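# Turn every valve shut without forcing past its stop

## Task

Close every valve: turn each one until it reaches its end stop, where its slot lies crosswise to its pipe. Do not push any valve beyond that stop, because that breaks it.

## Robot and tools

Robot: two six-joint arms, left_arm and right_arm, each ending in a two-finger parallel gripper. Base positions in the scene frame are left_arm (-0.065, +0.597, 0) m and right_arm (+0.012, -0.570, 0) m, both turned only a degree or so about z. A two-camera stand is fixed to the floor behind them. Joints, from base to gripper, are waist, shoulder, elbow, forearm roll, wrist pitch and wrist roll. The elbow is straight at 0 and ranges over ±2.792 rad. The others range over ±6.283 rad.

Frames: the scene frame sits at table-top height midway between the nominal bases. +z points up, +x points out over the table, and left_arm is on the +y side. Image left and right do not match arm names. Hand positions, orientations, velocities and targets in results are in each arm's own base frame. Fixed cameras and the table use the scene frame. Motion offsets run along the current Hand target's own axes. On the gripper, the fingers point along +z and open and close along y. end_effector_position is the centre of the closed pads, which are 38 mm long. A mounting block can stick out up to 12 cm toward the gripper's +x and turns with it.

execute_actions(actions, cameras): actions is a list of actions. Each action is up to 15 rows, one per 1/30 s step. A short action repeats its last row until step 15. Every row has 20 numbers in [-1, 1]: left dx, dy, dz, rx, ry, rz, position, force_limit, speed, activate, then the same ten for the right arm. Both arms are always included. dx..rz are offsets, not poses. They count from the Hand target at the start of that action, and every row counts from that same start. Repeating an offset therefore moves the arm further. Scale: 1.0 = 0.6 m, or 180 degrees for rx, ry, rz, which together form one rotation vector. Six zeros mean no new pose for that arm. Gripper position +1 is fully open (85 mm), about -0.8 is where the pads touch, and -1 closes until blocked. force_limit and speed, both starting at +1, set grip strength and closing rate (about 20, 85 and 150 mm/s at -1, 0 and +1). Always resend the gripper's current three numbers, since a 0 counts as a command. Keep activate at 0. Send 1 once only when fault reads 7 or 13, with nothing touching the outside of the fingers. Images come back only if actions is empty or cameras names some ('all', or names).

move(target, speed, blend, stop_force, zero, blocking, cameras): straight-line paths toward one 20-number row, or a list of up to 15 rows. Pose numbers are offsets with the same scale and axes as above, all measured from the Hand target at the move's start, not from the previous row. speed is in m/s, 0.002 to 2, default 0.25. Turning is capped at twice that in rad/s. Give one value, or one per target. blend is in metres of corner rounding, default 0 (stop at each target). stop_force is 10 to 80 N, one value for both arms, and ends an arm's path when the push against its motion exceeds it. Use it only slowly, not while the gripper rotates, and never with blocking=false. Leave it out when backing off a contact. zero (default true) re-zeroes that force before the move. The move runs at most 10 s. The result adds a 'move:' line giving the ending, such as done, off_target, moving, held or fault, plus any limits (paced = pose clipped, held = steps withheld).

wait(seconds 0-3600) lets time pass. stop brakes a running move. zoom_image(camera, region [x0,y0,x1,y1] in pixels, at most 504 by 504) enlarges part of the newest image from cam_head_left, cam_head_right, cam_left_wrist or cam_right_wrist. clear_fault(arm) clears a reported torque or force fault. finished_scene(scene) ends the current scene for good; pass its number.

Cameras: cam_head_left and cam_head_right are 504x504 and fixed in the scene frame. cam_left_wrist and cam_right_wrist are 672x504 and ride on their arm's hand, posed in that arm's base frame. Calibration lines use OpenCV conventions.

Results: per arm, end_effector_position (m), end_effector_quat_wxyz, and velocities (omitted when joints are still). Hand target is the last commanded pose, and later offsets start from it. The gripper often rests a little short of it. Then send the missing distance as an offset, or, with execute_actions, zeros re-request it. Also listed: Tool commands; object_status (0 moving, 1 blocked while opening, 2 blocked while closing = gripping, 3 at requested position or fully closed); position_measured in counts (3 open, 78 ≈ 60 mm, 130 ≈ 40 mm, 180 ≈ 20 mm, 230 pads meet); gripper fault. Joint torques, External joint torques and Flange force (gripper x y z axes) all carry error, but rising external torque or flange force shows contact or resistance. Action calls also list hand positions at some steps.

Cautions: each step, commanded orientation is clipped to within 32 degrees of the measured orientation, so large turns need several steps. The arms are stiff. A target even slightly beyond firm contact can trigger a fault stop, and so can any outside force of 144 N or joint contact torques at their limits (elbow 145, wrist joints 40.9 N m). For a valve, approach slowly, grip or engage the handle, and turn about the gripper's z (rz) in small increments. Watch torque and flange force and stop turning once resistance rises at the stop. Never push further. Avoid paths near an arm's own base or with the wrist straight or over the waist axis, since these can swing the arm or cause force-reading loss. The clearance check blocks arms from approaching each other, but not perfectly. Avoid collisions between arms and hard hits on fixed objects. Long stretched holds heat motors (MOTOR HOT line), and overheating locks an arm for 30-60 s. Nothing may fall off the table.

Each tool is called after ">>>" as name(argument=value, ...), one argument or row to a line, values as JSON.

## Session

>>> execute_actions(
  actions=[],
)

>>> zoom_image(
  camera="cam_head_left",
  region=[150, 200, 400, 450],
)

Scene clock: 0.00 s.
left_arm: end_effector_position=(+0.7329, -0.1843, +0.2136) position_measured=3 object_status=3 fault=0 end_effector_quat_wxyz=(-0.606, -0.180, +0.719, -0.289) | right_arm: end_effector_position=(+1.3676, +0.0769, +0.3103) position_measured=3 object_status=3 fault=0 end_effector_quat_wxyz=(+0.127, +0.783, +0.034, +0.608)
Joint positions: left_arm=[-0.038 0.891 1.248 -0.941 2.181 -0.555] | right_arm=[0.08 1.067 0.639 1.971 -0.257 0.967]
Joint velocities: within noise
Joint torques (N m): no reading
External joint torques (N m): no reading
Flange force (N): no reading
Hand target: left_arm +0.7329, -0.1843, +0.2136; -0.606, -0.180, +0.719, -0.289 | right_arm +1.3676, +0.0769, +0.3103; +0.127, +0.783, +0.034, +0.608
Tool commands: left_gripper/position=+1.0 left_gripper/force_limit=+1.0 left_gripper/speed=+1.0 left_gripper/activate=+0.0 right_gripper/position=+1.0 right_gripper/force_limit=+1.0 right_gripper/speed=+1.0 right_gripper/activate=+0.0
camera_calibration:
cam_left_wrist: T_world_to_cam=[[-0.61299, 0.76458, -0.19916, 0.64367], [0.44218, 0.12309, -0.88844, -0.09143], [-0.65477, -0.63267, -0.41354, 0.58441]] pos_world=[0.81764, -0.11115, 0.28864]
cam_right_wrist: T_world_to_cam=[[-0.11467, -0.96363, 0.24139, 0.1603], [-0.56974, -0.13526, -0.81062, 1.05813], [0.81379, -0.23049, -0.5335, -0.79701]] pos_world=[1.26984, 0.11389, 0.39384]

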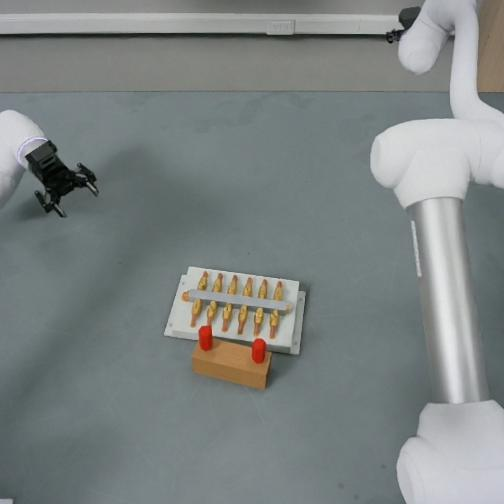

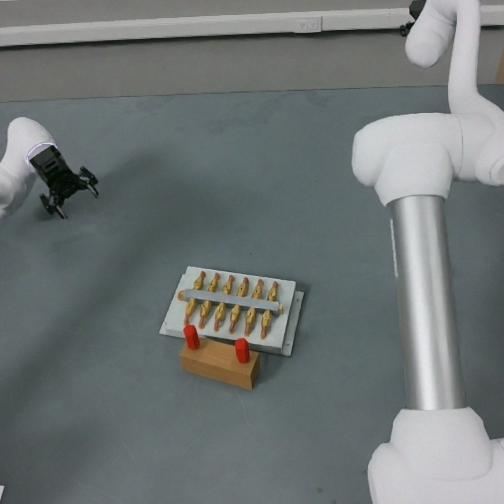

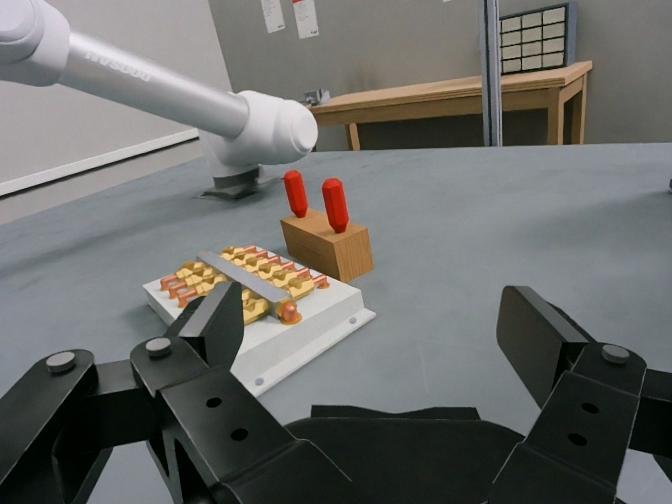

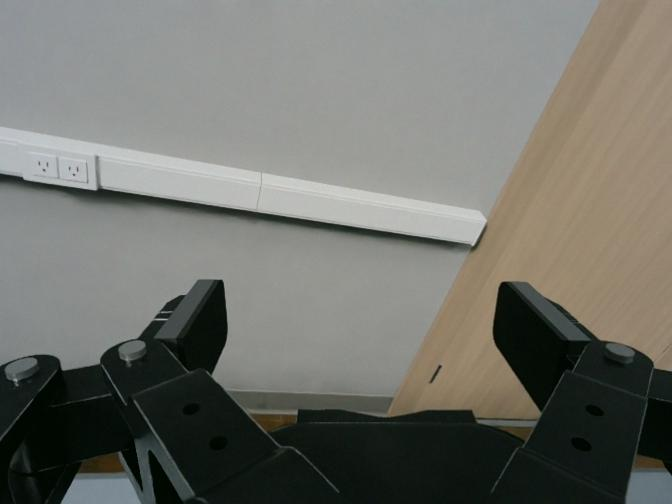

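Scaled by 2.016.

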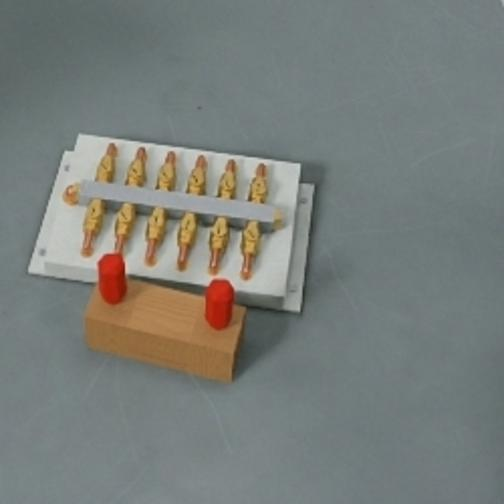

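>>> move(
  target=[0,0,0,0,0,0,1,1,1,0,-0.09,-0.15,-0.66,0,-0.2,0,1,1,1,0],
  speed=0.4,
  cameras=["cam_head_left"],
)

Scene clock: 18.47 s.
left_arm: end_effector_position=(+0.7329, -0.1843, +0.2136) position_measured=3 object_status=3 fault=0 end_effector_quat_wxyz=(-0.606, -0.180, +0.719, -0.289) | right_arm: end_effector_position=(+0.9824, +0.2149, +0.3282) position_measured=3 object_status=3 fault=0 end_effector_quat_wxyz=(+0.131, +0.933, -0.007, +0.336)
Joint positions: left_arm=[-0.038 0.891 1.248 -0.941 2.181 -0.555] | right_arm=[0.303 0.527 1.31 2.507 -0.797 0.651]
Joint torques (N m): left_arm=[4.38 -109.18 -30.24 0.56 2.14 -0.16] | right_arm=[-2.42 -99.39 -42.44 -4.67 0.43 0.29]
External joint torques (N m): left_arm=[-4.25 -5.09 -2.05 0.07 -0.12 0.14] | right_arm=[2.45 3.77 -0.77 0.16 0.59 -0.27]
Flange force (N): left_arm=[4.8 -3.2 3.7] | right_arm=[5.0 -5.4 3.9]
Hand target: left_arm +0.7329, -0.1843, +0.2136; -0.606, -0.180, +0.719, -0.289 | right_arm +0.9823, +0.2149, +0.3283; +0.131, +0.933, -0.007, +0.336
Off the commanded pose: left_arm 0.000 m, 0 deg | right_arm 0.000 m, 0 deg.
move: done

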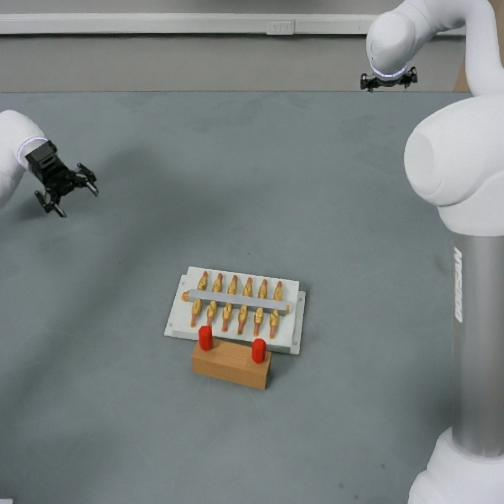

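>>> execute_actions(
  actions=[],
)

Scene clock: 30.30 s.
left_arm: end_effector_position=(+0.7329, -0.1843, +0.2136) position_measured=3 object_status=3 fault=0 end_effector_quat_wxyz=(-0.606, -0.180, +0.719, -0.289) | right_arm: end_effector_position=(+0.9823, +0.2149, +0.3283) position_measured=3 object_status=3 fault=0 end_effector_quat_wxyz=(+0.131, +0.933, -0.007, +0.336)
Joint positions: left_arm=[-0.038 0.891 1.248 -0.941 2.181 -0.555] | right_arm=[0.303 0.527 1.31 2.507 -0.797 0.652]
Joint velocities: within noise
Joint torques (N m): left_arm=[4.57 -109.15 -30.23 0.54 2.15 -0.1] | right_arm=[-3.23 -99.1 -42.61 -4.73 0.47 0.25]
External joint torques (N m): left_arm=[-4.36 -5.79 -2.27 0.09 -0.11 0.09] | right_arm=[3.34 3.8 -0.49 0.25 0.55 -0.23]
Flange force (N): left_arm=[5.6 -3.2 4.0] | right_arm=[4.2 -6.1 3.3]
Hand target: left_arm +0.7329, -0.1843, +0.2136; -0.606, -0.180, +0.719, -0.289 | right_arm +0.9823, +0.2149, +0.3283; +0.131, +0.933, -0.007, +0.336
Tool commands: left_gripper/position=+1.0 left_gripper/force_limit=+1.0 left_gripper/speed=+1.0 left_gripper/activate=+0.0 right_gripper/position=+1.0 right_gripper/force_limit=+1.0 right_gripper/speed=+1.0 right_gripper/activate=+0.0
Off the commanded pose: left_arm 0.000 m, 0 deg | right_arm 0.000 m, 0 deg.
camera_calibration:
cam_left_wrist: T_world_to_cam=[[-0.61299, 0.76458, -0.19916, 0.64367], [0.44218, 0.12309, -0.88844, -0.09143], [-0.65477, -0.63267, -0.41354, 0.58441]] pos_world=[0.81764, -0.11115, 0.28864]
cam_right_wrist: T_world_to_cam=[[-0.11082, -0.96218, 0.24887, 0.23817], [-0.93991, 0.0201, -0.34083, 1.04793], [0.32293, -0.27169, -0.90659, 0.17151]] pos_world=[0.95597, 0.25469, 0.45337]

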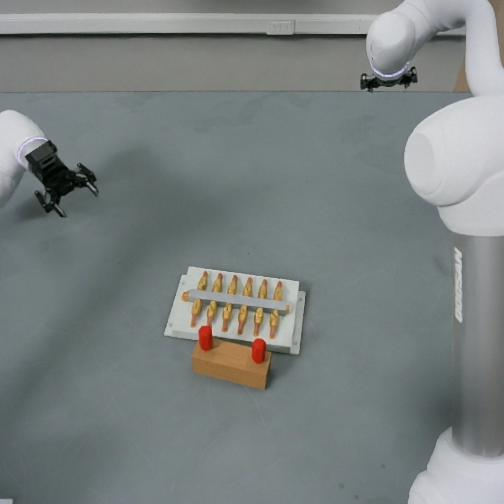

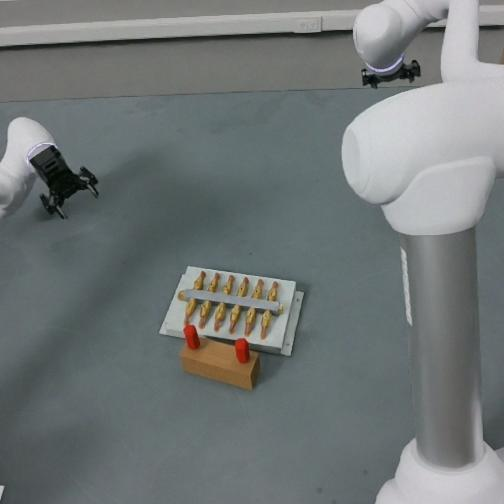

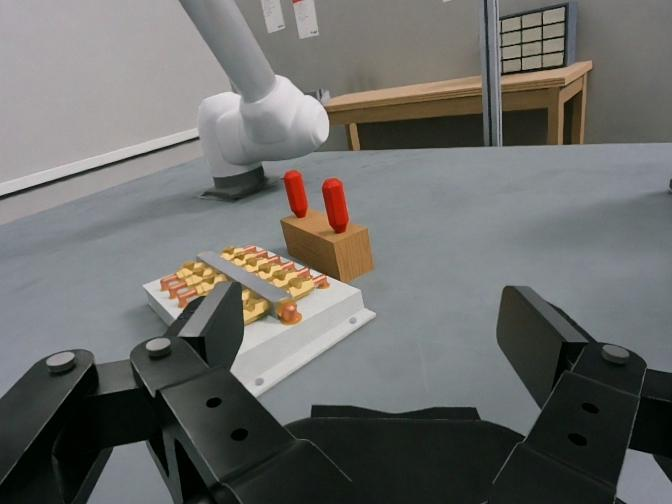

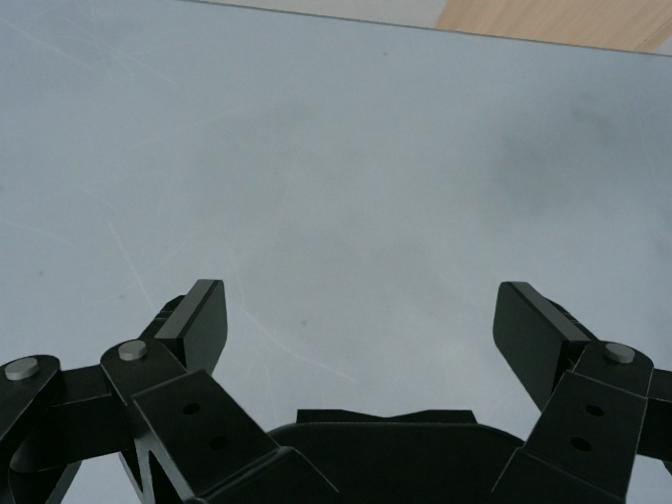

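>>> move(
  target=[
    [0,0,0,0,0,0,1,1,1,0,-0.332,-0.1655,-0.3625,0.0945,-0.2142,-0.031,1,1,1,0],
    [0,0,0,0,0,0,1,1,1,0,-0.90,-0.4385,-0.844,0.0945,-0.2142,-0.031,1,1,1,0],
  ],
  speed=0.35,
  blend=0.05,
  cameras=["cam_right_wrist","cam_head_left"],
)

Scene clock: 42.53 s.
left_arm: end_effector_position=(+0.7329, -0.1843, +0.2136) position_measured=3 object_status=3 fault=0 end_effector_quat_wxyz=(-0.606, -0.180, +0.719, -0.289) | right_arm: end_effector_position=(+0.2744, +0.5545, +0.3001) position_measured=3 object_status=3 fault=0 end_effector_quat_wxyz=(+0.001, +0.999, +0.044, +0.001)
Joint positions: left_arm=[-0.038 0.891 1.248 -0.941 2.181 -0.555] | right_arm=[1.057 0.142 1.753 3.138 -1.246 0.971]
Joint torques (N m): left_arm=[4.48 -109.13 -30.27 0.54 2.15 -0.14] | right_arm=[-3.5 -56.63 -39.54 -4.37 -0.56 0.32]
External joint torques (N m): left_arm=[-4.36 -4.83 -1.94 0.08 -0.13 0.13] | right_arm=[3.54 1.77 -0.73 0.21 0.59 -0.32]
Flange force (N): left_arm=[4.5 -3.3 3.8] | right_arm=[-2.3 -6.3 1.0]
Hand target: left_arm +0.7329, -0.1843, +0.2136; -0.606, -0.180, +0.719, -0.289 | right_arm +0.2744, +0.5546, +0.3001; +0.000, +0.999, +0.044, +0.001
Off the commanded pose: left_arm 0.000 m, 0 deg | right_arm 0.000 m, 0 deg.
move: done
cam_right_wrist: T_world_to_cam=[[0.08552, -0.99623, 0.01486, 0.5287], [-0.93815, -0.0755, 0.33791, 0.21496], [-0.33551, -0.04284, -0.94106, 0.53096]] pos_world=[0.33459, 0.56568, 0.41917]
Images, in order (width x height): cam_head_left 504x504, cam_right_wrist 672x504.

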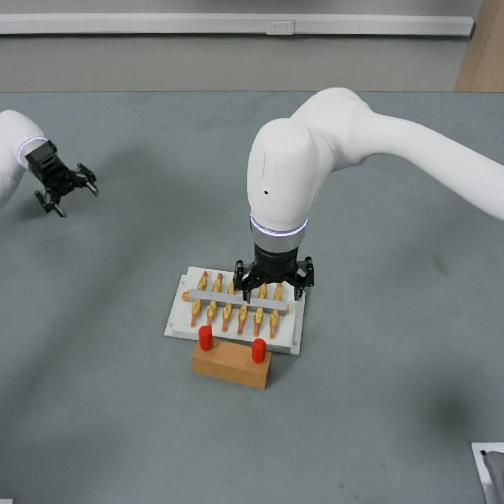

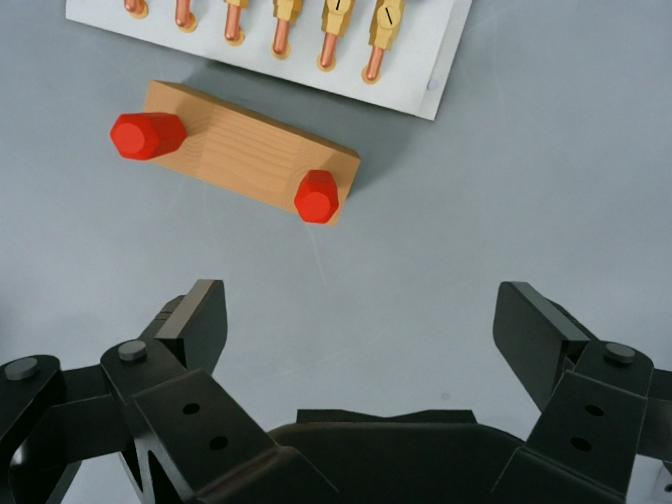

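>>> zoom_image(
  camera="cam_right_wrist",
  region=[270, 140, 370, 240],
)

>>> zoom_image(
  camera="cam_right_wrist",
  region=[60, 0, 480, 250],
)

Scaled by 5.040.

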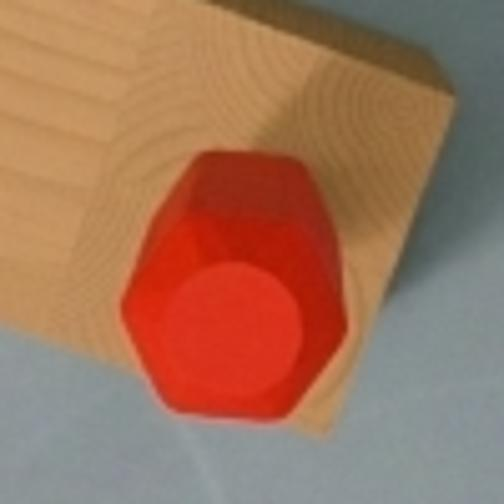

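Scaled by 1.200.

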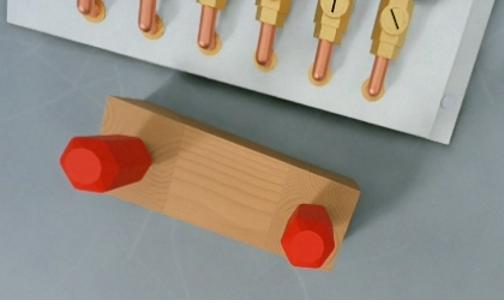

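>>> move(
  target=[0,0,0,0,0,0,1,1,1,0,0.0068,-0.0203,0.12,0,0,-0.144,1,1,1,0],
  cameras=["cam_right_wrist"],
)

>>> zoom_image(
  camera="cam_right_wrist",
  region=[270, 120, 430, 280],
)

Scene clock: 57.57 s.
left_arm: end_effector_position=(+0.7329, -0.1843, +0.2136) position_measured=3 object_status=3 fault=0 end_effector_quat_wxyz=(-0.606, -0.180, +0.719, -0.289) | right_arm: end_effector_position=(+0.2776, +0.5670, +0.2282) position_measured=3 object_status=3 fault=0 end_effector_quat_wxyz=(+0.001, +0.964, +0.267, +0.001)
Joint positions: left_arm=[-0.038 0.891 1.248 -0.941 2.181 -0.555] | right_arm=[1.062 0.206 1.814 3.138 -1.121 0.524]
Joint torques (N m): left_arm=[4.6 -109.05 -30.17 0.56 2.13 -0.15] | right_arm=[-3.22 -61.46 -37.77 -4.32 -0.5 0.22]
External joint torques (N m): left_arm=[-4.45 -5.26 -2.13 0.07 -0.11 0.13] | right_arm=[3.45 1.95 -0.49 0.41 0.56 -0.22]
Flange force (N): left_arm=[4.9 -3.4 3.9] | right_arm=[0.5 -6.4 1.9]
Hand target: left_arm +0.7329, -0.1843, +0.2136; -0.606, -0.180, +0.719, -0.289 | right_arm +0.2776, +0.5670, +0.2281; +0.001, +0.964, +0.266, +0.001
Off the commanded pose: left_arm 0.000 m, 0 deg | right_arm 0.000 m, 0 deg.
move: done
cam_right_wrist: T_world_to_cam=[[0.51251, -0.85853, 0.01606, 0.34515], [-0.8107, -0.47762, 0.33858, 0.4357], [-0.28301, -0.18655, -0.9408, 0.53172]] pos_world=[0.32682, 0.60361, 0.34718]

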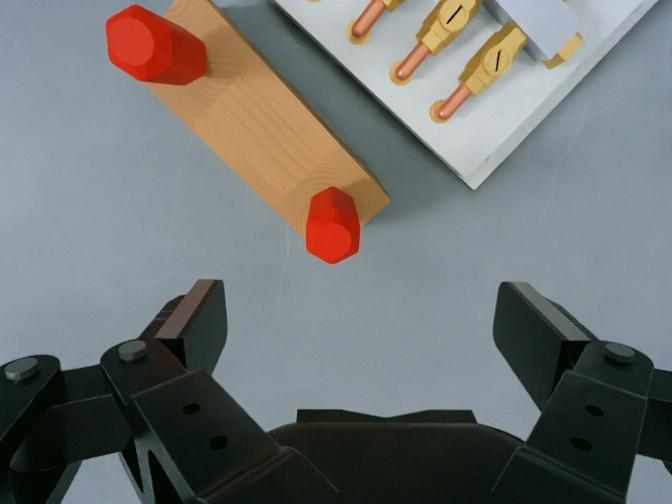

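Scaled by 3.150.

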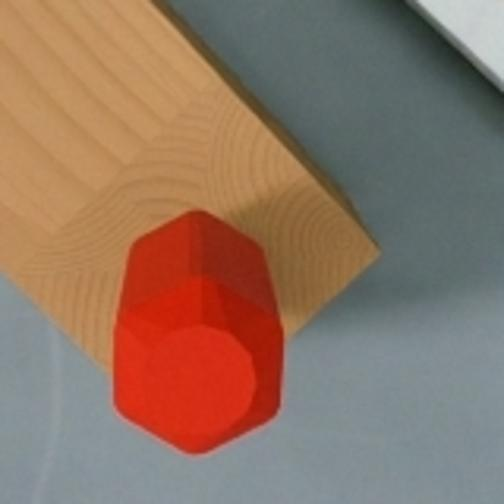

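>>> move(
  target=[0,0,0,0,0,0,1,1,1,0,-0.0017,-0.0067,0.12,0,0,0.0,1,1,1,0],
  cameras=["cam_right_wrist"],
  speed=0.15,
)

>>> zoom_image(
  camera="cam_right_wrist",
  region=[220, 160, 520, 400],
)

Scene clock: 67.53 s.
left_arm: end_effector_position=(+0.7329, -0.1843, +0.2136) position_measured=3 object_status=3 fault=0 end_effector_quat_wxyz=(-0.606, -0.180, +0.719, -0.289) | right_arm: end_effector_position=(+0.2749, +0.5699, +0.1562) position_measured=3 object_status=3 fault=0 end_effector_quat_wxyz=(+0.001, +0.964, +0.266, +0.001)
Joint positions: left_arm=[-0.038 0.891 1.248 -0.941 2.181 -0.555] | right_arm=[1.068 0.267 1.883 3.138 -0.991 0.531]
Joint torques (N m): left_arm=[4.37 -109.26 -30.25 0.6 2.16 -0.16] | right_arm=[-3.32 -65.49 -35.21 -3.78 -0.56 0.27]
External joint torques (N m): left_arm=[-4.22 -5.2 -2.13 0.02 -0.14 0.15] | right_arm=[3.36 2.32 -0.51 0.13 0.63 -0.27]
Flange force (N): left_arm=[4.9 -3.3 3.7] | right_arm=[0.8 -6.4 2.8]
Hand target: left_arm +0.7329, -0.1843, +0.2136; -0.606, -0.180, +0.719, -0.289 | right_arm +0.2749, +0.5698, +0.1561; +0.001, +0.964, +0.266, +0.001
Off the commanded pose: left_arm 0.000 m, 0 deg | right_arm 0.000 m, 0 deg.
move: done
cam_right_wrist: T_world_to_cam=[[0.51247, -0.85856, 0.01593, 0.35016], [-0.81069, -0.47762, 0.33861, 0.45921], [-0.28311, -0.18644, -0.94079, 0.4637]] pos_world=[0.32412, 0.60641, 0.27518]

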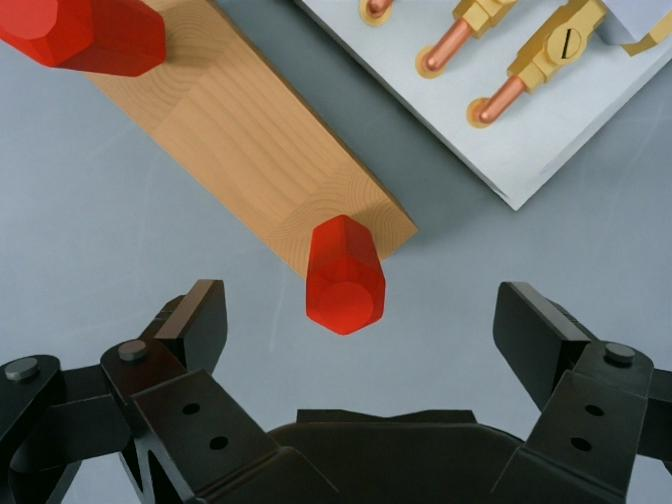

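Scaled by 1.680.

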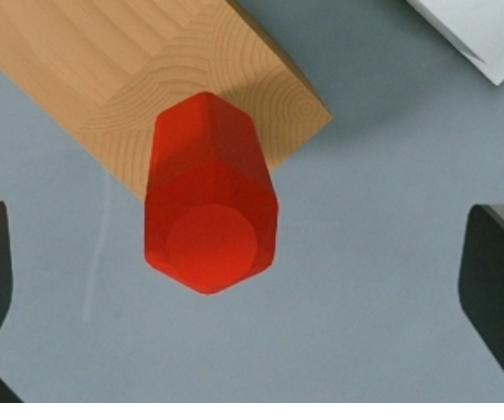

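>>> move(
  target=[0,0,0,0,0,0,1,1,1,0,0,-0.007,0,0,0,-0.001,1,1,1,0],
  cameras=["cam_right_wrist"],
  speed=0.1,
)

>>> zoom_image(
  camera="cam_right_wrist",
  region=[220, 160, 520, 400],
)

Scene clock: 72.53 s.
left_arm: end_effector_position=(+0.7329, -0.1843, +0.2136) position_measured=3 object_status=3 fault=0 end_effector_quat_wxyz=(-0.606, -0.180, +0.719, -0.289) | right_arm: end_effector_position=(+0.2728, +0.5734, +0.1561) position_measured=3 object_status=3 fault=0 end_effector_quat_wxyz=(+0.001, +0.963, +0.268, +0.001)
Joint positions: left_arm=[-0.038 0.891 1.248 -0.941 2.181 -0.555] | right_arm=[1.074 0.271 1.878 3.138 -0.992 0.533]
Joint torques (N m): left_arm=[4.6 -109.37 -30.14 0.51 2.17 -0.16] | right_arm=[-3.34 -65.63 -35.3 -3.87 -0.53 0.24]
External joint torques (N m): left_arm=[-4.44 -5.02 -2.15 0.11 -0.14 0.15] | right_arm=[3.36 2.31 -0.4 0.21 0.6 -0.24]
Flange force (N): left_arm=[4.6 -3.5 3.6] | right_arm=[0.6 -6.3 2.9]
Hand target: left_arm +0.7329, -0.1843, +0.2136; -0.606, -0.180, +0.719, -0.289 | right_arm +0.2728, +0.5734, +0.1561; +0.001, +0.963, +0.268, +0.001
Off the commanded pose: left_arm 0.000 m, 0 deg | right_arm 0.000 m, 0 deg.
move: done
cam_right_wrist: T_world_to_cam=[[0.51514, -0.85696, 0.01599, 0.35266], [-0.80922, -0.48012, 0.33861, 0.46018], [-0.2825, -0.18737, -0.94079, 0.46411]] pos_world=[0.32183, 0.61012, 0.27518]

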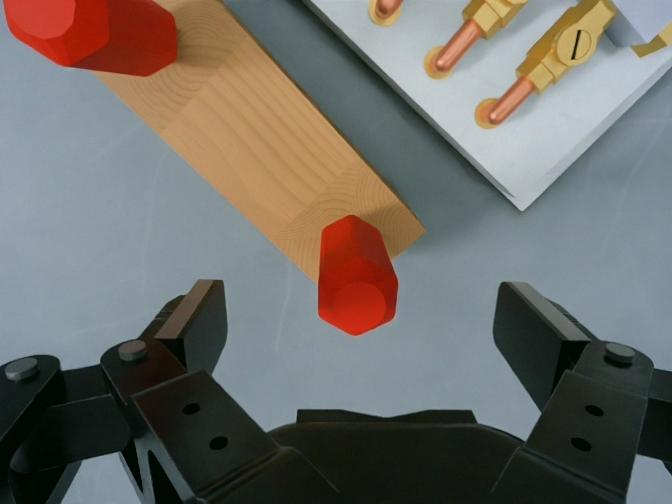

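Scaled by 1.680.

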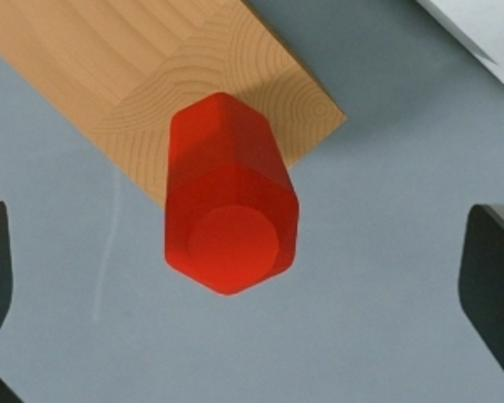

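>>> move(
  target=[0,0,0,0,0,0,1,1,1,0,0,0,0.0668,0,0,0.015,1,1,1,0],
  cameras=["cam_right_wrist"],
  speed=0.12,
)

>>> execute_actions(
  actions=[
    [[0,0,0,0,0,0,1,1,1,0,0,0,0,0,0,0,-1,0.8,-0.9,0]],
    [[0,0,0,0,0,0,1,1,1,0,0,0,0,0,0,0,-1,0.8,-0.9,0]],
    [[0,0,0,0,0,0,1,1,1,0,0,0,0,0,0,0,-1,0.8,-0.9,0]],
    [[0,0,0,0,0,0,1,1,1,0,0,0,0,0,0,0,-1,0.8,-0.9,0]],
    [[0,0,0,0,0,0,1,1,1,0,0,0,0,0,0,0,-1,0.8,-0.9,0]],
    [[0,0,0,0,0,0,1,1,1,0,0,0,0,0,0,0,-1,0.8,-0.9,0]],
  ],
  cameras=["cam_right_wrist"],
)

Scene clock: 79.60 s.
left_arm: end_effector_position=(+0.7329, -0.1843, +0.2136) position_measured=3 object_status=3 fault=0 end_effector_quat_wxyz=(-0.606, -0.180, +0.719, -0.289) | right_arm: end_effector_position=(+0.2729, +0.5734, +0.1161) position_measured=3 object_status=3 fault=0 end_effector_quat_wxyz=(+0.001, +0.969, +0.245, +0.001)
Joint positions: left_arm=[-0.038 0.891 1.248 -0.941 2.181 -0.555] | right_arm=[1.074 0.31 1.911 3.138 -0.92 0.58]
Joint torques (N m): left_arm=[4.28 -109.45 -30.22 0.52 2.14 -0.11] | right_arm=[-3.19 -68.05 -33.42 -3.73 -0.54 0.2]
External joint torques (N m): left_arm=[-4.1 -5.39 -2.23 0.1 -0.11 0.1] | right_arm=[3.32 2.49 -0.46 0.26 0.6 -0.2]
Flange force (N): left_arm=[5.1 -3.2 3.5] | right_arm=[0.5 -6.4 3.3]
Hand target: left_arm +0.7329, -0.1843, +0.2136; -0.606, -0.180, +0.719, -0.289 | right_arm +0.2729, +0.5734, +0.1160; +0.001, +0.969, +0.245, +0.001
Off the commanded pose: left_arm 0.000 m, 0 deg | right_arm 0.000 m, 0 deg.
move: done
cam_right_wrist: T_world_to_cam=[[0.47411, -0.88032, 0.01577, 0.37784], [-0.83095, -0.44146, 0.33857, 0.45765], [-0.29109, -0.17362, -0.94081, 0.42089]] pos_world=[0.32366, 0.60773, 0.23508]

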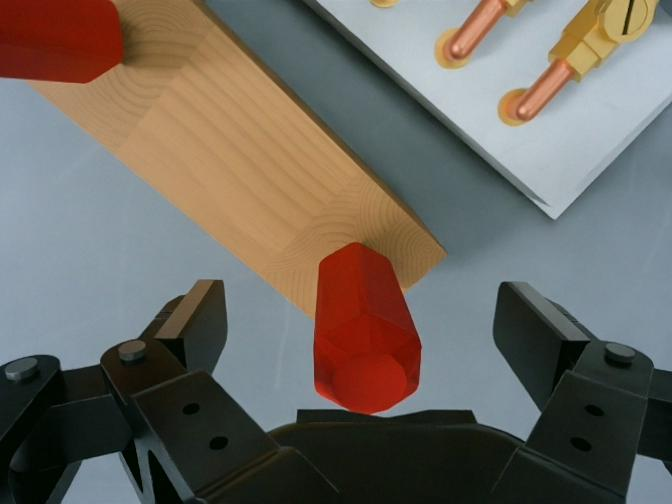

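Scene clock: 82.80 s.
left_arm: end_effector_position=(+0.7329, -0.1843, +0.2136) position_measured=3 object_status=3 fault=0 end_effector_quat_wxyz=(-0.606, -0.180, +0.719, -0.289) | right_arm: end_effector_position=(+0.2729, +0.5734, +0.1160) position_measured=165 object_status=2 fault=0 end_effector_quat_wxyz=(+0.001, +0.969, +0.245, +0.001)
Joint positions: left_arm=[-0.038 0.891 1.248 -0.941 2.181 -0.555] | right_arm=[1.074 0.31 1.911 3.138 -0.92 0.58]
Joint torques (N m): left_arm=[4.46 -109.3 -30.15 0.51 2.15 -0.12] | right_arm=[-3.12 -55.66 -27.66 -3.53 0.59 0.25]
External joint torques (N m): left_arm=[-4.31 -4.9 -2.13 0.12 -0.13 0.11] | right_arm=[2.91 -9.55 -6.28 0.05 -0.51 -0.25]
External joint torques at the end of the 2nd action: left_arm=[-4.35 -5.3 -2.21 0.07 -0.12 0.14] | right_arm=[3.18 2.21 -0.38 0.23 0.62 -0.24]
External joint torques at the end of the 3rd action: left_arm=[-4.25 -5.16 -2.11 0.08 -0.15 0.13] | right_arm=[2.98 2.26 -0.4 0.24 0.61 -0.23]
External joint torques at the end of the 4th action: left_arm=[-4.56 -5.25 -2.15 0.04 -0.11 0.12] | right_arm=[2.7 2.29 -0.34 0.2 0.57 -0.23]
External joint torques at the end of the 5th action: left_arm=[-4.41 -4.57 -2.01 0.09 -0.12 0.15] | right_arm=[3.33 -7.43 -5.85 0.12 -0.12 -0.26]
Flange force (N): left_arm=[4.5 -3.5 3.4] | right_arm=[-2.7 -3.2 -15.7]
Flange force at the end of the 2nd action (N): left_arm=[5.0 -3.4 3.7] | right_arm=[0.2 -5.9 3.1]
Flange force at the end of the 3rd action (N): left_arm=[4.8 -3.3 3.7] | right_arm=[0.5 -5.7 3.1]
Flange force at the end of the 4th action (N): left_arm=[4.9 -3.6 3.9] | right_arm=[0.7 -5.3 3.1]
Flange force at the end of the 5th action (N): left_arm=[4.1 -3.6 3.4] | right_arm=[-1.6 -4.8 -12.4]
Hand target: left_arm +0.7329, -0.1843, +0.2136; -0.606, -0.180, +0.719, -0.289 | right_arm +0.2729, +0.5734, +0.1160; +0.001, +0.969, +0.245, +0.001
Off the commanded pose: left_arm 0.000 m, 0 deg | right_arm 0.000 m, 0 deg.
Step readings (end_effector_position of left_arm | right_arm; steps 1 to 15: 1st action; 16 to 30: 2nd action; 31 to 45: 3rd action; 46 to 60: 4th action; 61 to 75: 5th action; 76 to 90: 6th action):
0: (+0.7329, -0.1843, +0.2136) | (+0.2729, +0.5734, +0.1161)
1: (+0.7329, -0.1843, +0.2136) | (+0.2729, +0.5734, +0.1161)
2: (+0.7329, -0.1843, +0.2136) | (+0.2729, +0.5734, +0.1161)
4: (+0.7329, -0.1843, +0.2136) | (+0.2729, +0.5734, +0.1161)
8: (+0.7329, -0.1843, +0.2136) | (+0.2729, +0.5734, +0.1160)
15: (+0.7329, -0.1843, +0.2136) | (+0.2729, +0.5734, +0.1160)
16: (+0.7329, -0.1843, +0.2136) | (+0.2729, +0.5734, +0.1160)
17: (+0.7329, -0.1843, +0.2136) | (+0.2729, +0.5734, +0.1160)
19: (+0.7329, -0.1843, +0.2136) | (+0.2729, +0.5734, +0.1160)
23: (+0.7329, -0.1843, +0.2136) | (+0.2729, +0.5734, +0.1160)
30: (+0.7329, -0.1843, +0.2136) | (+0.2729, +0.5734, +0.1160)
31: (+0.7329, -0.1843, +0.2136) | (+0.2729, +0.5734, +0.1160)
32: (+0.7329, -0.1843, +0.2136) | (+0.2729, +0.5734, +0.1160)
34: (+0.7329, -0.1843, +0.2136) | (+0.2729, +0.5734, +0.1160)
38: (+0.7329, -0.1843, +0.2136) | (+0.2729, +0.5734, +0.1160)
45: (+0.7329, -0.1843, +0.2136) | (+0.2729, +0.5734, +0.1160)
46: (+0.7329, -0.1843, +0.2136) | (+0.2729, +0.5734, +0.1160)
47: (+0.7329, -0.1843, +0.2136) | (+0.2729, +0.5734, +0.1160)
49: (+0.7329, -0.1843, +0.2136) | (+0.2729, +0.5734, +0.1160)
53: (+0.7329, -0.1843, +0.2136) | (+0.2729, +0.5734, +0.1160)
60: (+0.7329, -0.1843, +0.2136) | (+0.2729, +0.5734, +0.1160)
61: (+0.7329, -0.1843, +0.2136) | (+0.2729, +0.5734, +0.1160)
62: (+0.7329, -0.1843, +0.2136) | (+0.2729, +0.5734, +0.1160)
64: (+0.7329, -0.1843, +0.2136) | (+0.2729, +0.5734, +0.1160)
68: (+0.7329, -0.1843, +0.2136) | (+0.2729, +0.5734, +0.1160)
75: (+0.7329, -0.1843, +0.2136) | (+0.2729, +0.5734, +0.1160)
76: (+0.7329, -0.1843, +0.2136) | (+0.2729, +0.5734, +0.1160)
77: (+0.7329, -0.1843, +0.2136) | (+0.2729, +0.5734, +0.1160)
79: (+0.7329, -0.1843, +0.2136) | (+0.2729, +0.5734, +0.1160)
83: (+0.7329, -0.1843, +0.2136) | (+0.2729, +0.5734, +0.1160)
90: (+0.7329, -0.1843, +0.2136) | (+0.2729, +0.5734, +0.1160)
cam_right_wrist: T_world_to_cam=[[0.47422, -0.88026, 0.01587, 0.37774], [-0.83092, -0.44154, 0.33853, 0.4577], [-0.29099, -0.17372, -0.94082, 0.42092]] pos_world=[0.32366, 0.60773, 0.23508]

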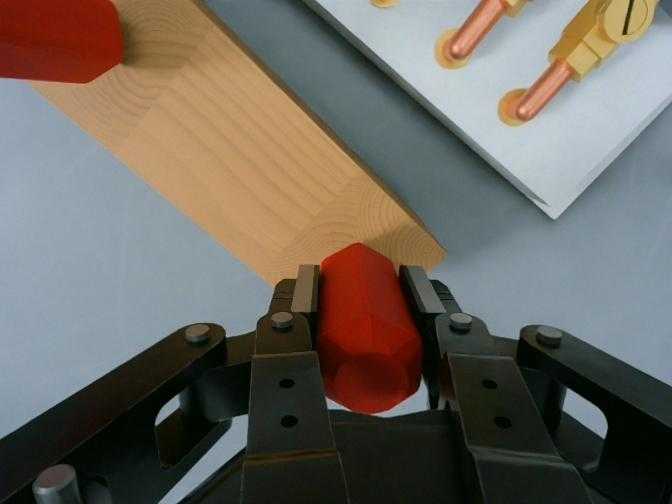

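>>> move(
  target=[0,0,0,0,0,0,1,1,1,0,0,0,-0.23,0,0,0,-1,0.8,-0.9,0],
  cameras=["cam_right_wrist"],
  speed=0.15,
)

>>> zoom_image(
  camera="cam_right_wrist",
  region=[310, 180, 390, 260],
)

Scene clock: 87.90 s.
left_arm: end_effector_position=(+0.7329, -0.1843, +0.2136) position_measured=3 object_status=3 fault=0 end_effector_quat_wxyz=(-0.606, -0.180, +0.719, -0.289) | right_arm: end_effector_position=(+0.2725, +0.5735, +0.2540) position_measured=165 object_status=2 fault=0 end_effector_quat_wxyz=(+0.001, +0.969, +0.245, +0.001)
Joint positions: left_arm=[-0.038 0.891 1.248 -0.941 2.181 -0.555] | right_arm=[1.074 0.194 1.779 3.138 -1.169 0.58]
Joint torques (N m): left_arm=[4.52 -109.13 -30.27 0.54 2.15 -0.15] | right_arm=[-3.12 -60.97 -39.61 -4.28 -0.57 0.23]
External joint torques (N m): left_arm=[-4.36 -5.32 -2.1 0.08 -0.12 0.14] | right_arm=[2.83 1.9 0.37 0.25 0.64 -0.23]
Flange force (N): left_arm=[5.0 -3.2 3.9] | right_arm=[-0.7 -4.6 2.8]
Hand target: left_arm +0.7329, -0.1843, +0.2136; -0.606, -0.180, +0.719, -0.289 | right_arm +0.2725, +0.5735, +0.2540; +0.001, +0.969, +0.245, +0.001
Off the commanded pose: left_arm 0.000 m, 0 deg | right_arm 0.000 m, 0 deg.
move: done
cam_right_wrist: T_world_to_cam=[[0.47425, -0.88025, 0.01595, 0.37578], [-0.83091, -0.44153, 0.33858, 0.41066], [-0.29099, -0.17382, -0.9408, 0.55071]] pos_world=[0.32326, 0.60783, 0.37307]

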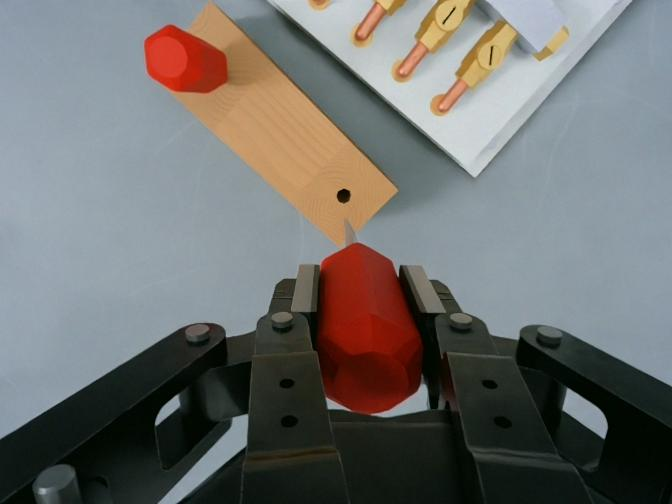

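Scaled by 6.300.

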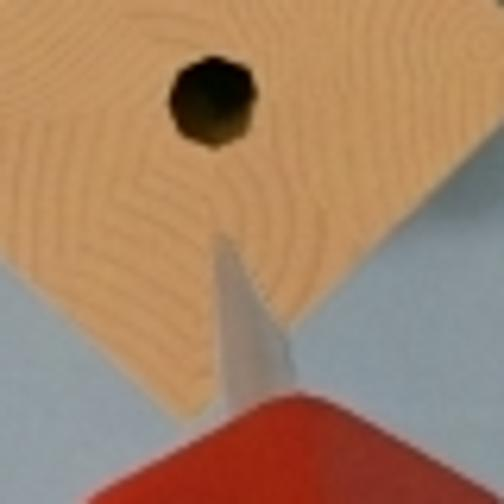

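>>> zoom_image(
  camera="cam_right_wrist",
  region=[332, 206, 362, 246],
)

Scaled by 12.600.

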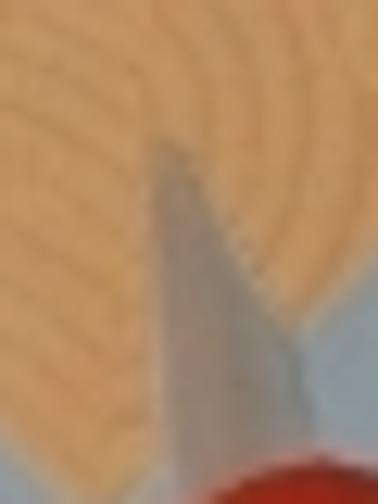

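>>> move(
  target=[0,0,0,0,0,0,1,1,1,0,0.0003,0,0.222,0,0,0,-1,0.8,-0.9,0],
  speed=0.12,
)

>>> move(
  target=[0,0,0,0,0,0,1,1,1,0,0,0,0.010,0,0,0,-1,0.8,-0.9,0],
  speed=0.02,
  stop_force=12,
)

Scene clock: 104.87 s.
left_arm: end_effector_position=(+0.7329, -0.1843, +0.2136) position_measured=3 object_status=3 fault=0 end_effector_quat_wxyz=(-0.606, -0.180, +0.719, -0.289) | right_arm: end_effector_position=(+0.2730, +0.5735, +0.1209) position_measured=165 object_status=2 fault=0 end_effector_quat_wxyz=(+0.001, +0.969, +0.245, +0.001)
Joint positions: left_arm=[-0.038 0.891 1.248 -0.941 2.181 -0.555] | right_arm=[1.074 0.305 1.907 3.138 -0.928 0.58]
Joint torques (N m): left_arm=[4.6 -109.5 -30.09 0.55 2.14 -0.19] | right_arm=[-3.26 -67.46 -34.01 -3.73 -0.56 0.24]
External joint torques (N m): left_arm=[-4.47 -4.79 -2.24 0.07 -0.13 0.18] | right_arm=[3.4 2.39 -0.09 0.24 0.63 -0.24]
Flange force (N): left_arm=[4.3 -3.8 3.2] | right_arm=[-0.2 -6.0 3.5]
Hand target: left_arm +0.7329, -0.1843, +0.2136; -0.606, -0.180, +0.719, -0.289 | right_arm +0.2730, +0.5735, +0.1208; +0.001, +0.969, +0.245, +0.001
Off the commanded pose: left_arm 0.000 m, 0 deg | right_arm 0.000 m, 0 deg.
move: done

Scene clock: 105.83 s.
left_arm: end_effector_position=(+0.7329, -0.1843, +0.2136) position_measured=3 object_status=3 fault=0 end_effector_quat_wxyz=(-0.606, -0.180, +0.719, -0.289) | right_arm: end_effector_position=(+0.2731, +0.5735, +0.1159) position_measured=165 object_status=2 fault=0 end_effector_quat_wxyz=(+0.001, +0.969, +0.245, +0.001)
Joint positions: left_arm=[-0.038 0.891 1.248 -0.941 2.181 -0.555] | right_arm=[1.074 0.31 1.911 3.138 -0.919 0.58]
Joint torques (N m): left_arm=[4.64 -109.04 -30.38 0.56 2.11 -0.11] | right_arm=[-2.86 -48.97 -25.27 -3.54 1.89 0.26]
External joint torques (N m): left_arm=[-4.5 -4.91 -1.83 0.07 -0.09 0.1] | right_arm=[2.99 -16.4 -8.62 0.07 -1.82 -0.26]
Flange force (N): left_arm=[4.7 -3.2 4.2] | right_arm=[-6.0 -0.9 -27.0]
Hand target: left_arm +0.7329, -0.1843, +0.2136; -0.606, -0.180, +0.719, -0.289 | right_arm +0.2731, +0.5735, +0.1159; +0.001, +0.969, +0.245, +0.001 (not the last commanded pose)
Off the commanded pose: left_arm 0.000 m, 0 deg | right_arm 0.001 m, 0 deg.
move: contact (right_arm)

>>> execute_actions(
  actions=[
    [[0,0,0,0,0,0,1,1,1,0,0,0,-0.001,0,0,0,-1,0.8,-0.9,0]],
    [[0,0,0,0,0,0,1,1,1,0,0,0,0,0,0,0,0.1,0.8,-0.9,0]],
    [[0,0,0,0,0,0,1,1,1,0,0,0,0,0,0,0,0.1,0.8,-0.9,0]],
  ],
)

>>> move(
  target=[0,0,0,0,0,0,1,1,1,0,0,0,0,0,0,0.333,0.1,0.8,-0.9,0],
  speed=0.3,
)

>>> execute_actions(
  actions=[
    [[0,0,0,0,0,0,1,1,1,0,0,0,0,0,0,0,-1,0.8,-0.9,0]],
    [[0,0,0,0,0,0,1,1,1,0,0,0,0,0,0,0,-1,0.8,-0.9,0]],
    [[0,0,0,0,0,0,1,1,1,0,0,0,0,0,0,0,-1,0.8,-0.9,0]],
    [[0,0,0,0,0,0,1,1,1,0,0,0,0,0,0,0,-1,0.8,-0.9,0]],
  ],
  cameras=["cam_right_wrist"],
)

Scene clock: 113.17 s.
left_arm: end_effector_position=(+0.7329, -0.1843, +0.2136) position_measured=3 object_status=3 fault=0 end_effector_quat_wxyz=(-0.606, -0.180, +0.719, -0.289) | right_arm: end_effector_position=(+0.2731, +0.5735, +0.1165) position_measured=117 object_status=3 fault=0 end_effector_quat_wxyz=(+0.001, +0.969, +0.245, +0.001)
Joint positions: left_arm=[-0.038 0.891 1.248 -0.941 2.181 -0.555] | right_arm=[1.074 0.31 1.911 3.138 -0.92 0.58]
Joint torques (N m): left_arm=[4.37 -109.42 -30.19 0.58 2.17 -0.17] | right_arm=[-3.1 -67.9 -33.58 -3.72 -0.54 0.24]
External joint torques (N m): left_arm=[-4.24 -4.7 -2.03 0.04 -0.15 0.16] | right_arm=[3.04 2.1 -0.32 0.24 0.6 -0.24]
External joint torques at the end of the 1st action: left_arm=[-4.28 -5.27 -2.15 0.08 -0.11 0.13] | right_arm=[3.07 3.22 -0.14 0.23 0.6 -0.24]
External joint torques at the end of the 2nd action: left_arm=[-4.64 -4.8 -2.08 0.13 -0.15 0.13] | right_arm=[3.09 2.16 -0.42 0.22 0.59 -0.26]
Flange force (N): left_arm=[4.3 -3.4 3.4] | right_arm=[0.1 -5.6 3.0]
Flange force at the end of the 1st action (N): left_arm=[5.0 -3.3 3.7] | right_arm=[1.0 -6.3 4.3]
Flange force at the end of the 2nd action (N): left_arm=[4.4 -3.7 3.7] | right_arm=[0.3 -5.8 3.0]
Hand target: left_arm +0.7329, -0.1843, +0.2136; -0.606, -0.180, +0.719, -0.289 | right_arm +0.2731, +0.5735, +0.1165; +0.001, +0.969, +0.245, +0.001
Off the commanded pose: left_arm 0.000 m, 0 deg | right_arm 0.000 m, 0 deg.
Step readings (end_effector_position of left_arm | right_arm; steps 1 to 15: 1st action; 16 to 30: 2nd action; 31 to 45: 3rd action):
0: (+0.7329, -0.1843, +0.2136) | (+0.2731, +0.5735, +0.1159)
1: (+0.7329, -0.1843, +0.2136) | (+0.2731, +0.5735, +0.1159)
2: (+0.7329, -0.1843, +0.2136) | (+0.2730, +0.5735, +0.1160)
4: (+0.7329, -0.1843, +0.2136) | (+0.2730, +0.5734, +0.1161)
8: (+0.7329, -0.1843, +0.2136) | (+0.2730, +0.5733, +0.1162)
15: (+0.7329, -0.1843, +0.2136) | (+0.2731, +0.5735, +0.1165)
16: (+0.7329, -0.1843, +0.2136) | (+0.2731, +0.5735, +0.1165)
17: (+0.7329, -0.1843, +0.2136) | (+0.2731, +0.5735, +0.1165)
19: (+0.7329, -0.1843, +0.2136) | (+0.2731, +0.5735, +0.1165)
23: (+0.7329, -0.1843, +0.2136) | (+0.2731, +0.5735, +0.1165)
30: (+0.7329, -0.1843, +0.2136) | (+0.2731, +0.5735, +0.1165)
31: (+0.7329, -0.1843, +0.2136) | (+0.2731, +0.5735, +0.1165)
32: (+0.7329, -0.1843, +0.2136) | (+0.2731, +0.5735, +0.1165)
34: (+0.7329, -0.1843, +0.2136) | (+0.2731, +0.5735, +0.1165)
38: (+0.7329, -0.1843, +0.2136) | (+0.2731, +0.5735, +0.1165)
45: (+0.7329, -0.1843, +0.2136) | (+0.2731, +0.5735, +0.1165)

Scene clock: 115.37 s.
left_arm: end_effector_position=(+0.7329, -0.1843, +0.2136) position_measured=3 object_status=3 fault=0 end_effector_quat_wxyz=(-0.606, -0.180, +0.719, -0.289) | right_arm: end_effector_position=(+0.2731, +0.5735, +0.1165) position_measured=117 object_status=3 fault=0 end_effector_quat_wxyz=(+0.000, +0.962, -0.272, +0.002)
Joint positions: left_arm=[-0.038 0.891 1.248 -0.941 2.181 -0.555] | right_arm=[1.073 0.31 1.911 3.138 -0.92 1.626]
Joint torques (N m): left_arm=[4.47 -109.63 -30.22 0.53 2.11 -0.14] | right_arm=[-3.25 -67.69 -33.47 -3.73 -0.59 0.27]
External joint torques (N m): left_arm=[-4.34 -4.37 -2.01 0.09 -0.09 0.13] | right_arm=[3.5 1.97 -0.45 0.23 0.59 -0.27]
Flange force (N): left_arm=[4.0 -3.7 3.1] | right_arm=[-5.4 -2.9 2.7]
Hand target: left_arm +0.7329, -0.1843, +0.2136; -0.606, -0.180, +0.719, -0.289 | right_arm +0.2731, +0.5735, +0.1165; +0.000, +0.962, -0.272, +0.002
Off the commanded pose: left_arm 0.000 m, 0 deg | right_arm 0.000 m, 0 deg.
move: done

Scene clock: 117.57 s.
left_arm: end_effector_position=(+0.7329, -0.1843, +0.2136) position_measured=3 object_status=3 fault=0 end_effector_quat_wxyz=(-0.606, -0.180, +0.719, -0.289) | right_arm: end_effector_position=(+0.2731, +0.5736, +0.1165) position_measured=165 object_status=2 fault=0 end_effector_quat_wxyz=(+0.000, +0.962, -0.272, +0.002)
Joint positions: left_arm=[-0.038 0.891 1.248 -0.941 2.181 -0.555] | right_arm=[1.074 0.31 1.911 3.138 -0.92 1.626]
Joint torques (N m): left_arm=[4.46 -109.49 -30.23 0.54 2.17 -0.16] | right_arm=[-3.42 -58.73 -31.1 -3.65 1.4 0.23]
External joint torques (N m): left_arm=[-4.31 -4.83 -2.12 0.09 -0.15 0.14] | right_arm=[3.32 -6.36 -2.62 0.16 -1.41 -0.23]
External joint torques at the end of the 1st action: left_arm=[-4.42 -5.21 -2.28 0.09 -0.09 0.1] | right_arm=[3.27 2.49 -0.45 0.26 0.6 -0.24]
External joint torques at the end of the 2nd action: left_arm=[-4.2 -5.02 -2.18 0.12 -0.13 0.13] | right_arm=[3.81 -7.04 -2.79 0.14 -1.4 -0.24]
External joint torques at the end of the 3rd action: left_arm=[-4.39 -5.36 -2.15 0.06 -0.14 0.14] | right_arm=[3.07 -6.78 -2.67 0.19 -1.37 -0.28]
Flange force (N): left_arm=[4.4 -3.5 3.4] | right_arm=[-4.5 3.0 -11.2]
Flange force at the end of the 1st action (N): left_arm=[4.9 -3.7 3.4] | right_arm=[-5.2 -3.6 3.3]
Flange force at the end of the 2nd action (N): left_arm=[4.6 -3.4 3.3] | right_arm=[-5.2 3.6 -12.0]
Flange force at the end of the 3rd action (N): left_arm=[5.0 -3.3 3.9] | right_arm=[-4.0 3.5 -11.6]
Hand target: left_arm +0.7329, -0.1843, +0.2136; -0.606, -0.180, +0.719, -0.289 | right_arm +0.2731, +0.5735, +0.1165; +0.000, +0.962, -0.272, +0.002
Off the commanded pose: left_arm 0.000 m, 0 deg | right_arm 0.000 m, 0 deg.
Step readings (end_effector_position of left_arm | right_arm; steps 1 to 15: 1st action; 16 to 30: 2nd action; 31 to 45: 3rd action; 46 to 60: 4th action):
0: (+0.7329, -0.1843, +0.2136) | (+0.2731, +0.5735, +0.1165)
1: (+0.7329, -0.1843, +0.2136) | (+0.2731, +0.5735, +0.1165)
2: (+0.7329, -0.1843, +0.2136) | (+0.2731, +0.5735, +0.1165)
4: (+0.7329, -0.1843, +0.2136) | (+0.2730, +0.5735, +0.1165)
8: (+0.7329, -0.1843, +0.2136) | (+0.2730, +0.5735, +0.1165)
15: (+0.7329, -0.1843, +0.2136) | (+0.2730, +0.5735, +0.1165)
16: (+0.7329, -0.1843, +0.2136) | (+0.2730, +0.5735, +0.1165)
17: (+0.7329, -0.1843, +0.2136) | (+0.2730, +0.5735, +0.1165)
19: (+0.7329, -0.1843, +0.2136) | (+0.2730, +0.5735, +0.1165)
23: (+0.7329, -0.1843, +0.2136) | (+0.2730, +0.5735, +0.1165)
30: (+0.7329, -0.1843, +0.2136) | (+0.2731, +0.5735, +0.1165)
31: (+0.7329, -0.1843, +0.2136) | (+0.2731, +0.5735, +0.1165)
32: (+0.7329, -0.1843, +0.2136) | (+0.2731, +0.5735, +0.1165)
34: (+0.7329, -0.1843, +0.2136) | (+0.2731, +0.5735, +0.1165)
38: (+0.7329, -0.1843, +0.2136) | (+0.2731, +0.5736, +0.1165)
45: (+0.7329, -0.1843, +0.2136) | (+0.2731, +0.5736, +0.1165)
46: (+0.7329, -0.1843, +0.2136) | (+0.2731, +0.5736, +0.1165)
47: (+0.7329, -0.1843, +0.2136) | (+0.2731, +0.5736, +0.1165)
49: (+0.7329, -0.1843, +0.2136) | (+0.2731, +0.5736, +0.1165)
53: (+0.7329, -0.1843, +0.2136) | (+0.2731, +0.5736, +0.1165)
60: (+0.7329, -0.1843, +0.2136) | (+0.2731, +0.5736, +0.1165)
cam_right_wrist: T_world_to_cam=[[-0.52439, -0.85138, 0.01276, 0.63432], [-0.79912, 0.49727, 0.33783, -0.08936], [-0.29397, 0.16696, -0.94112, 0.22693]] pos_world=[0.32793, 0.54659, 0.23566]

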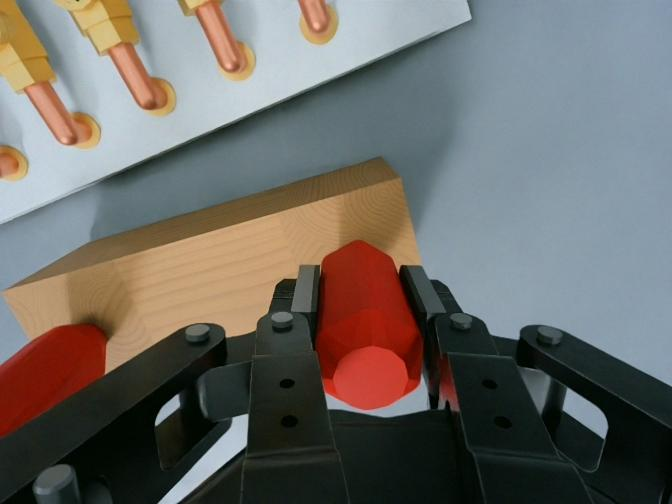

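>>> move(
  target=[
    [0,0,0,0,0,0,1,1,1,0,0,0,-0.17,0,0,0,-1,0.8,-0.9,0],
    [0,0,0,0,0,0,1,1,1,0,0.0983,-0.0533,-0.2725,0,0,-0.509,-1,0.8,-0.9,0],
  ],
  speed=0.25,
  blend=0.01,
  cameras=["cam_right_wrist"],
)

>>> zoom_image(
  camera="cam_right_wrist",
  region=[325, 200, 373, 236],
)

Scene clock: 127.87 s.
left_arm: end_effector_position=(+0.7329, -0.1843, +0.2136) position_measured=3 object_status=3 fault=0 end_effector_quat_wxyz=(-0.606, -0.180, +0.719, -0.289) | right_arm: end_effector_position=(+0.3396, +0.5701, +0.2802) position_measured=165 object_status=2 fault=0 end_effector_quat_wxyz=(+0.001, +0.866, +0.501, +0.001)
Joint positions: left_arm=[-0.038 0.891 1.248 -0.941 2.181 -0.555] | right_arm=[0.983 0.221 1.694 3.138 -1.225 -0.065]
Joint torques (N m): left_arm=[4.41 -109.23 -30.18 0.55 2.16 -0.12] | right_arm=[-3.07 -65.41 -39.95 -4.31 -0.51 0.2]
External joint torques (N m): left_arm=[-4.26 -5.05 -2.17 0.08 -0.14 0.11] | right_arm=[3.2 2.88 -0.09 0.25 0.59 -0.2]
Flange force (N): left_arm=[4.7 -3.5 3.4] | right_arm=[4.6 -4.5 2.5]
Hand target: left_arm +0.7329, -0.1843, +0.2136; -0.606, -0.180, +0.719, -0.289 | right_arm +0.3396, +0.5701, +0.2802; +0.001, +0.866, +0.501, +0.001
Off the commanded pose: left_arm 0.000 m, 0 deg | right_arm 0.000 m, 0 deg.
move: done
cam_right_wrist: T_world_to_cam=[[0.86586, -0.50001, 0.01679, -0.00946], [-0.47526, -0.81158, 0.3398, 0.54588], [-0.15627, -0.3022, -0.94035, 0.62159]] pos_world=[0.36476, 0.62614, 0.39918]

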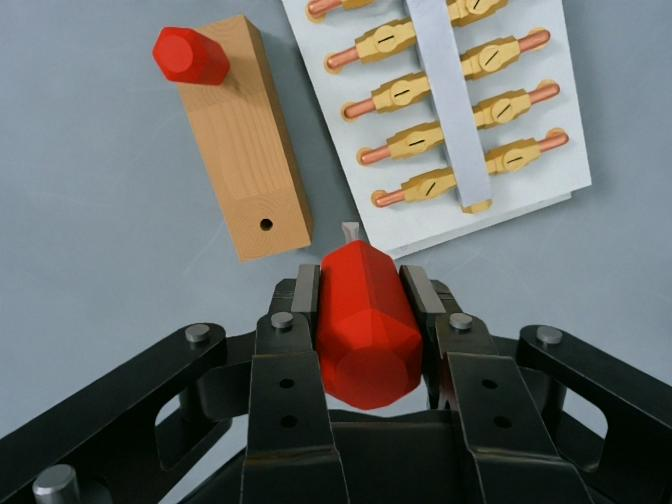

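Scaled by 10.500.

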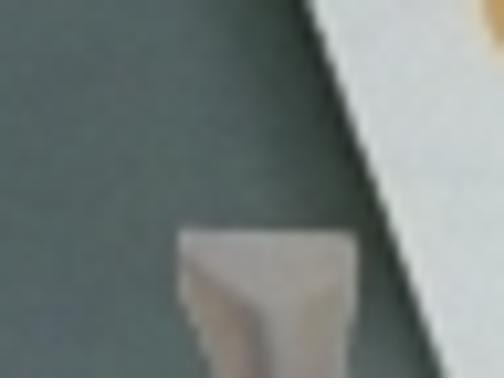

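>>> zoom_image(
  camera="cam_right_wrist",
  region=[340, 0, 600, 220],
)

Scaled by 1.938.

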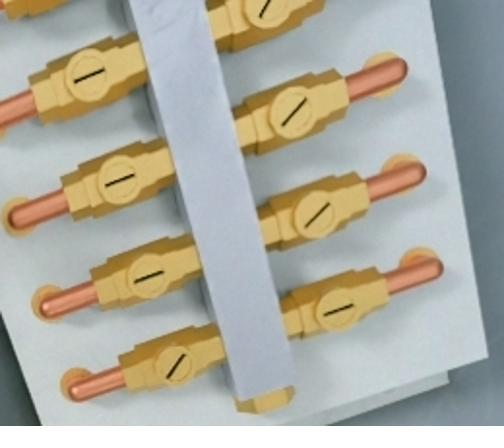

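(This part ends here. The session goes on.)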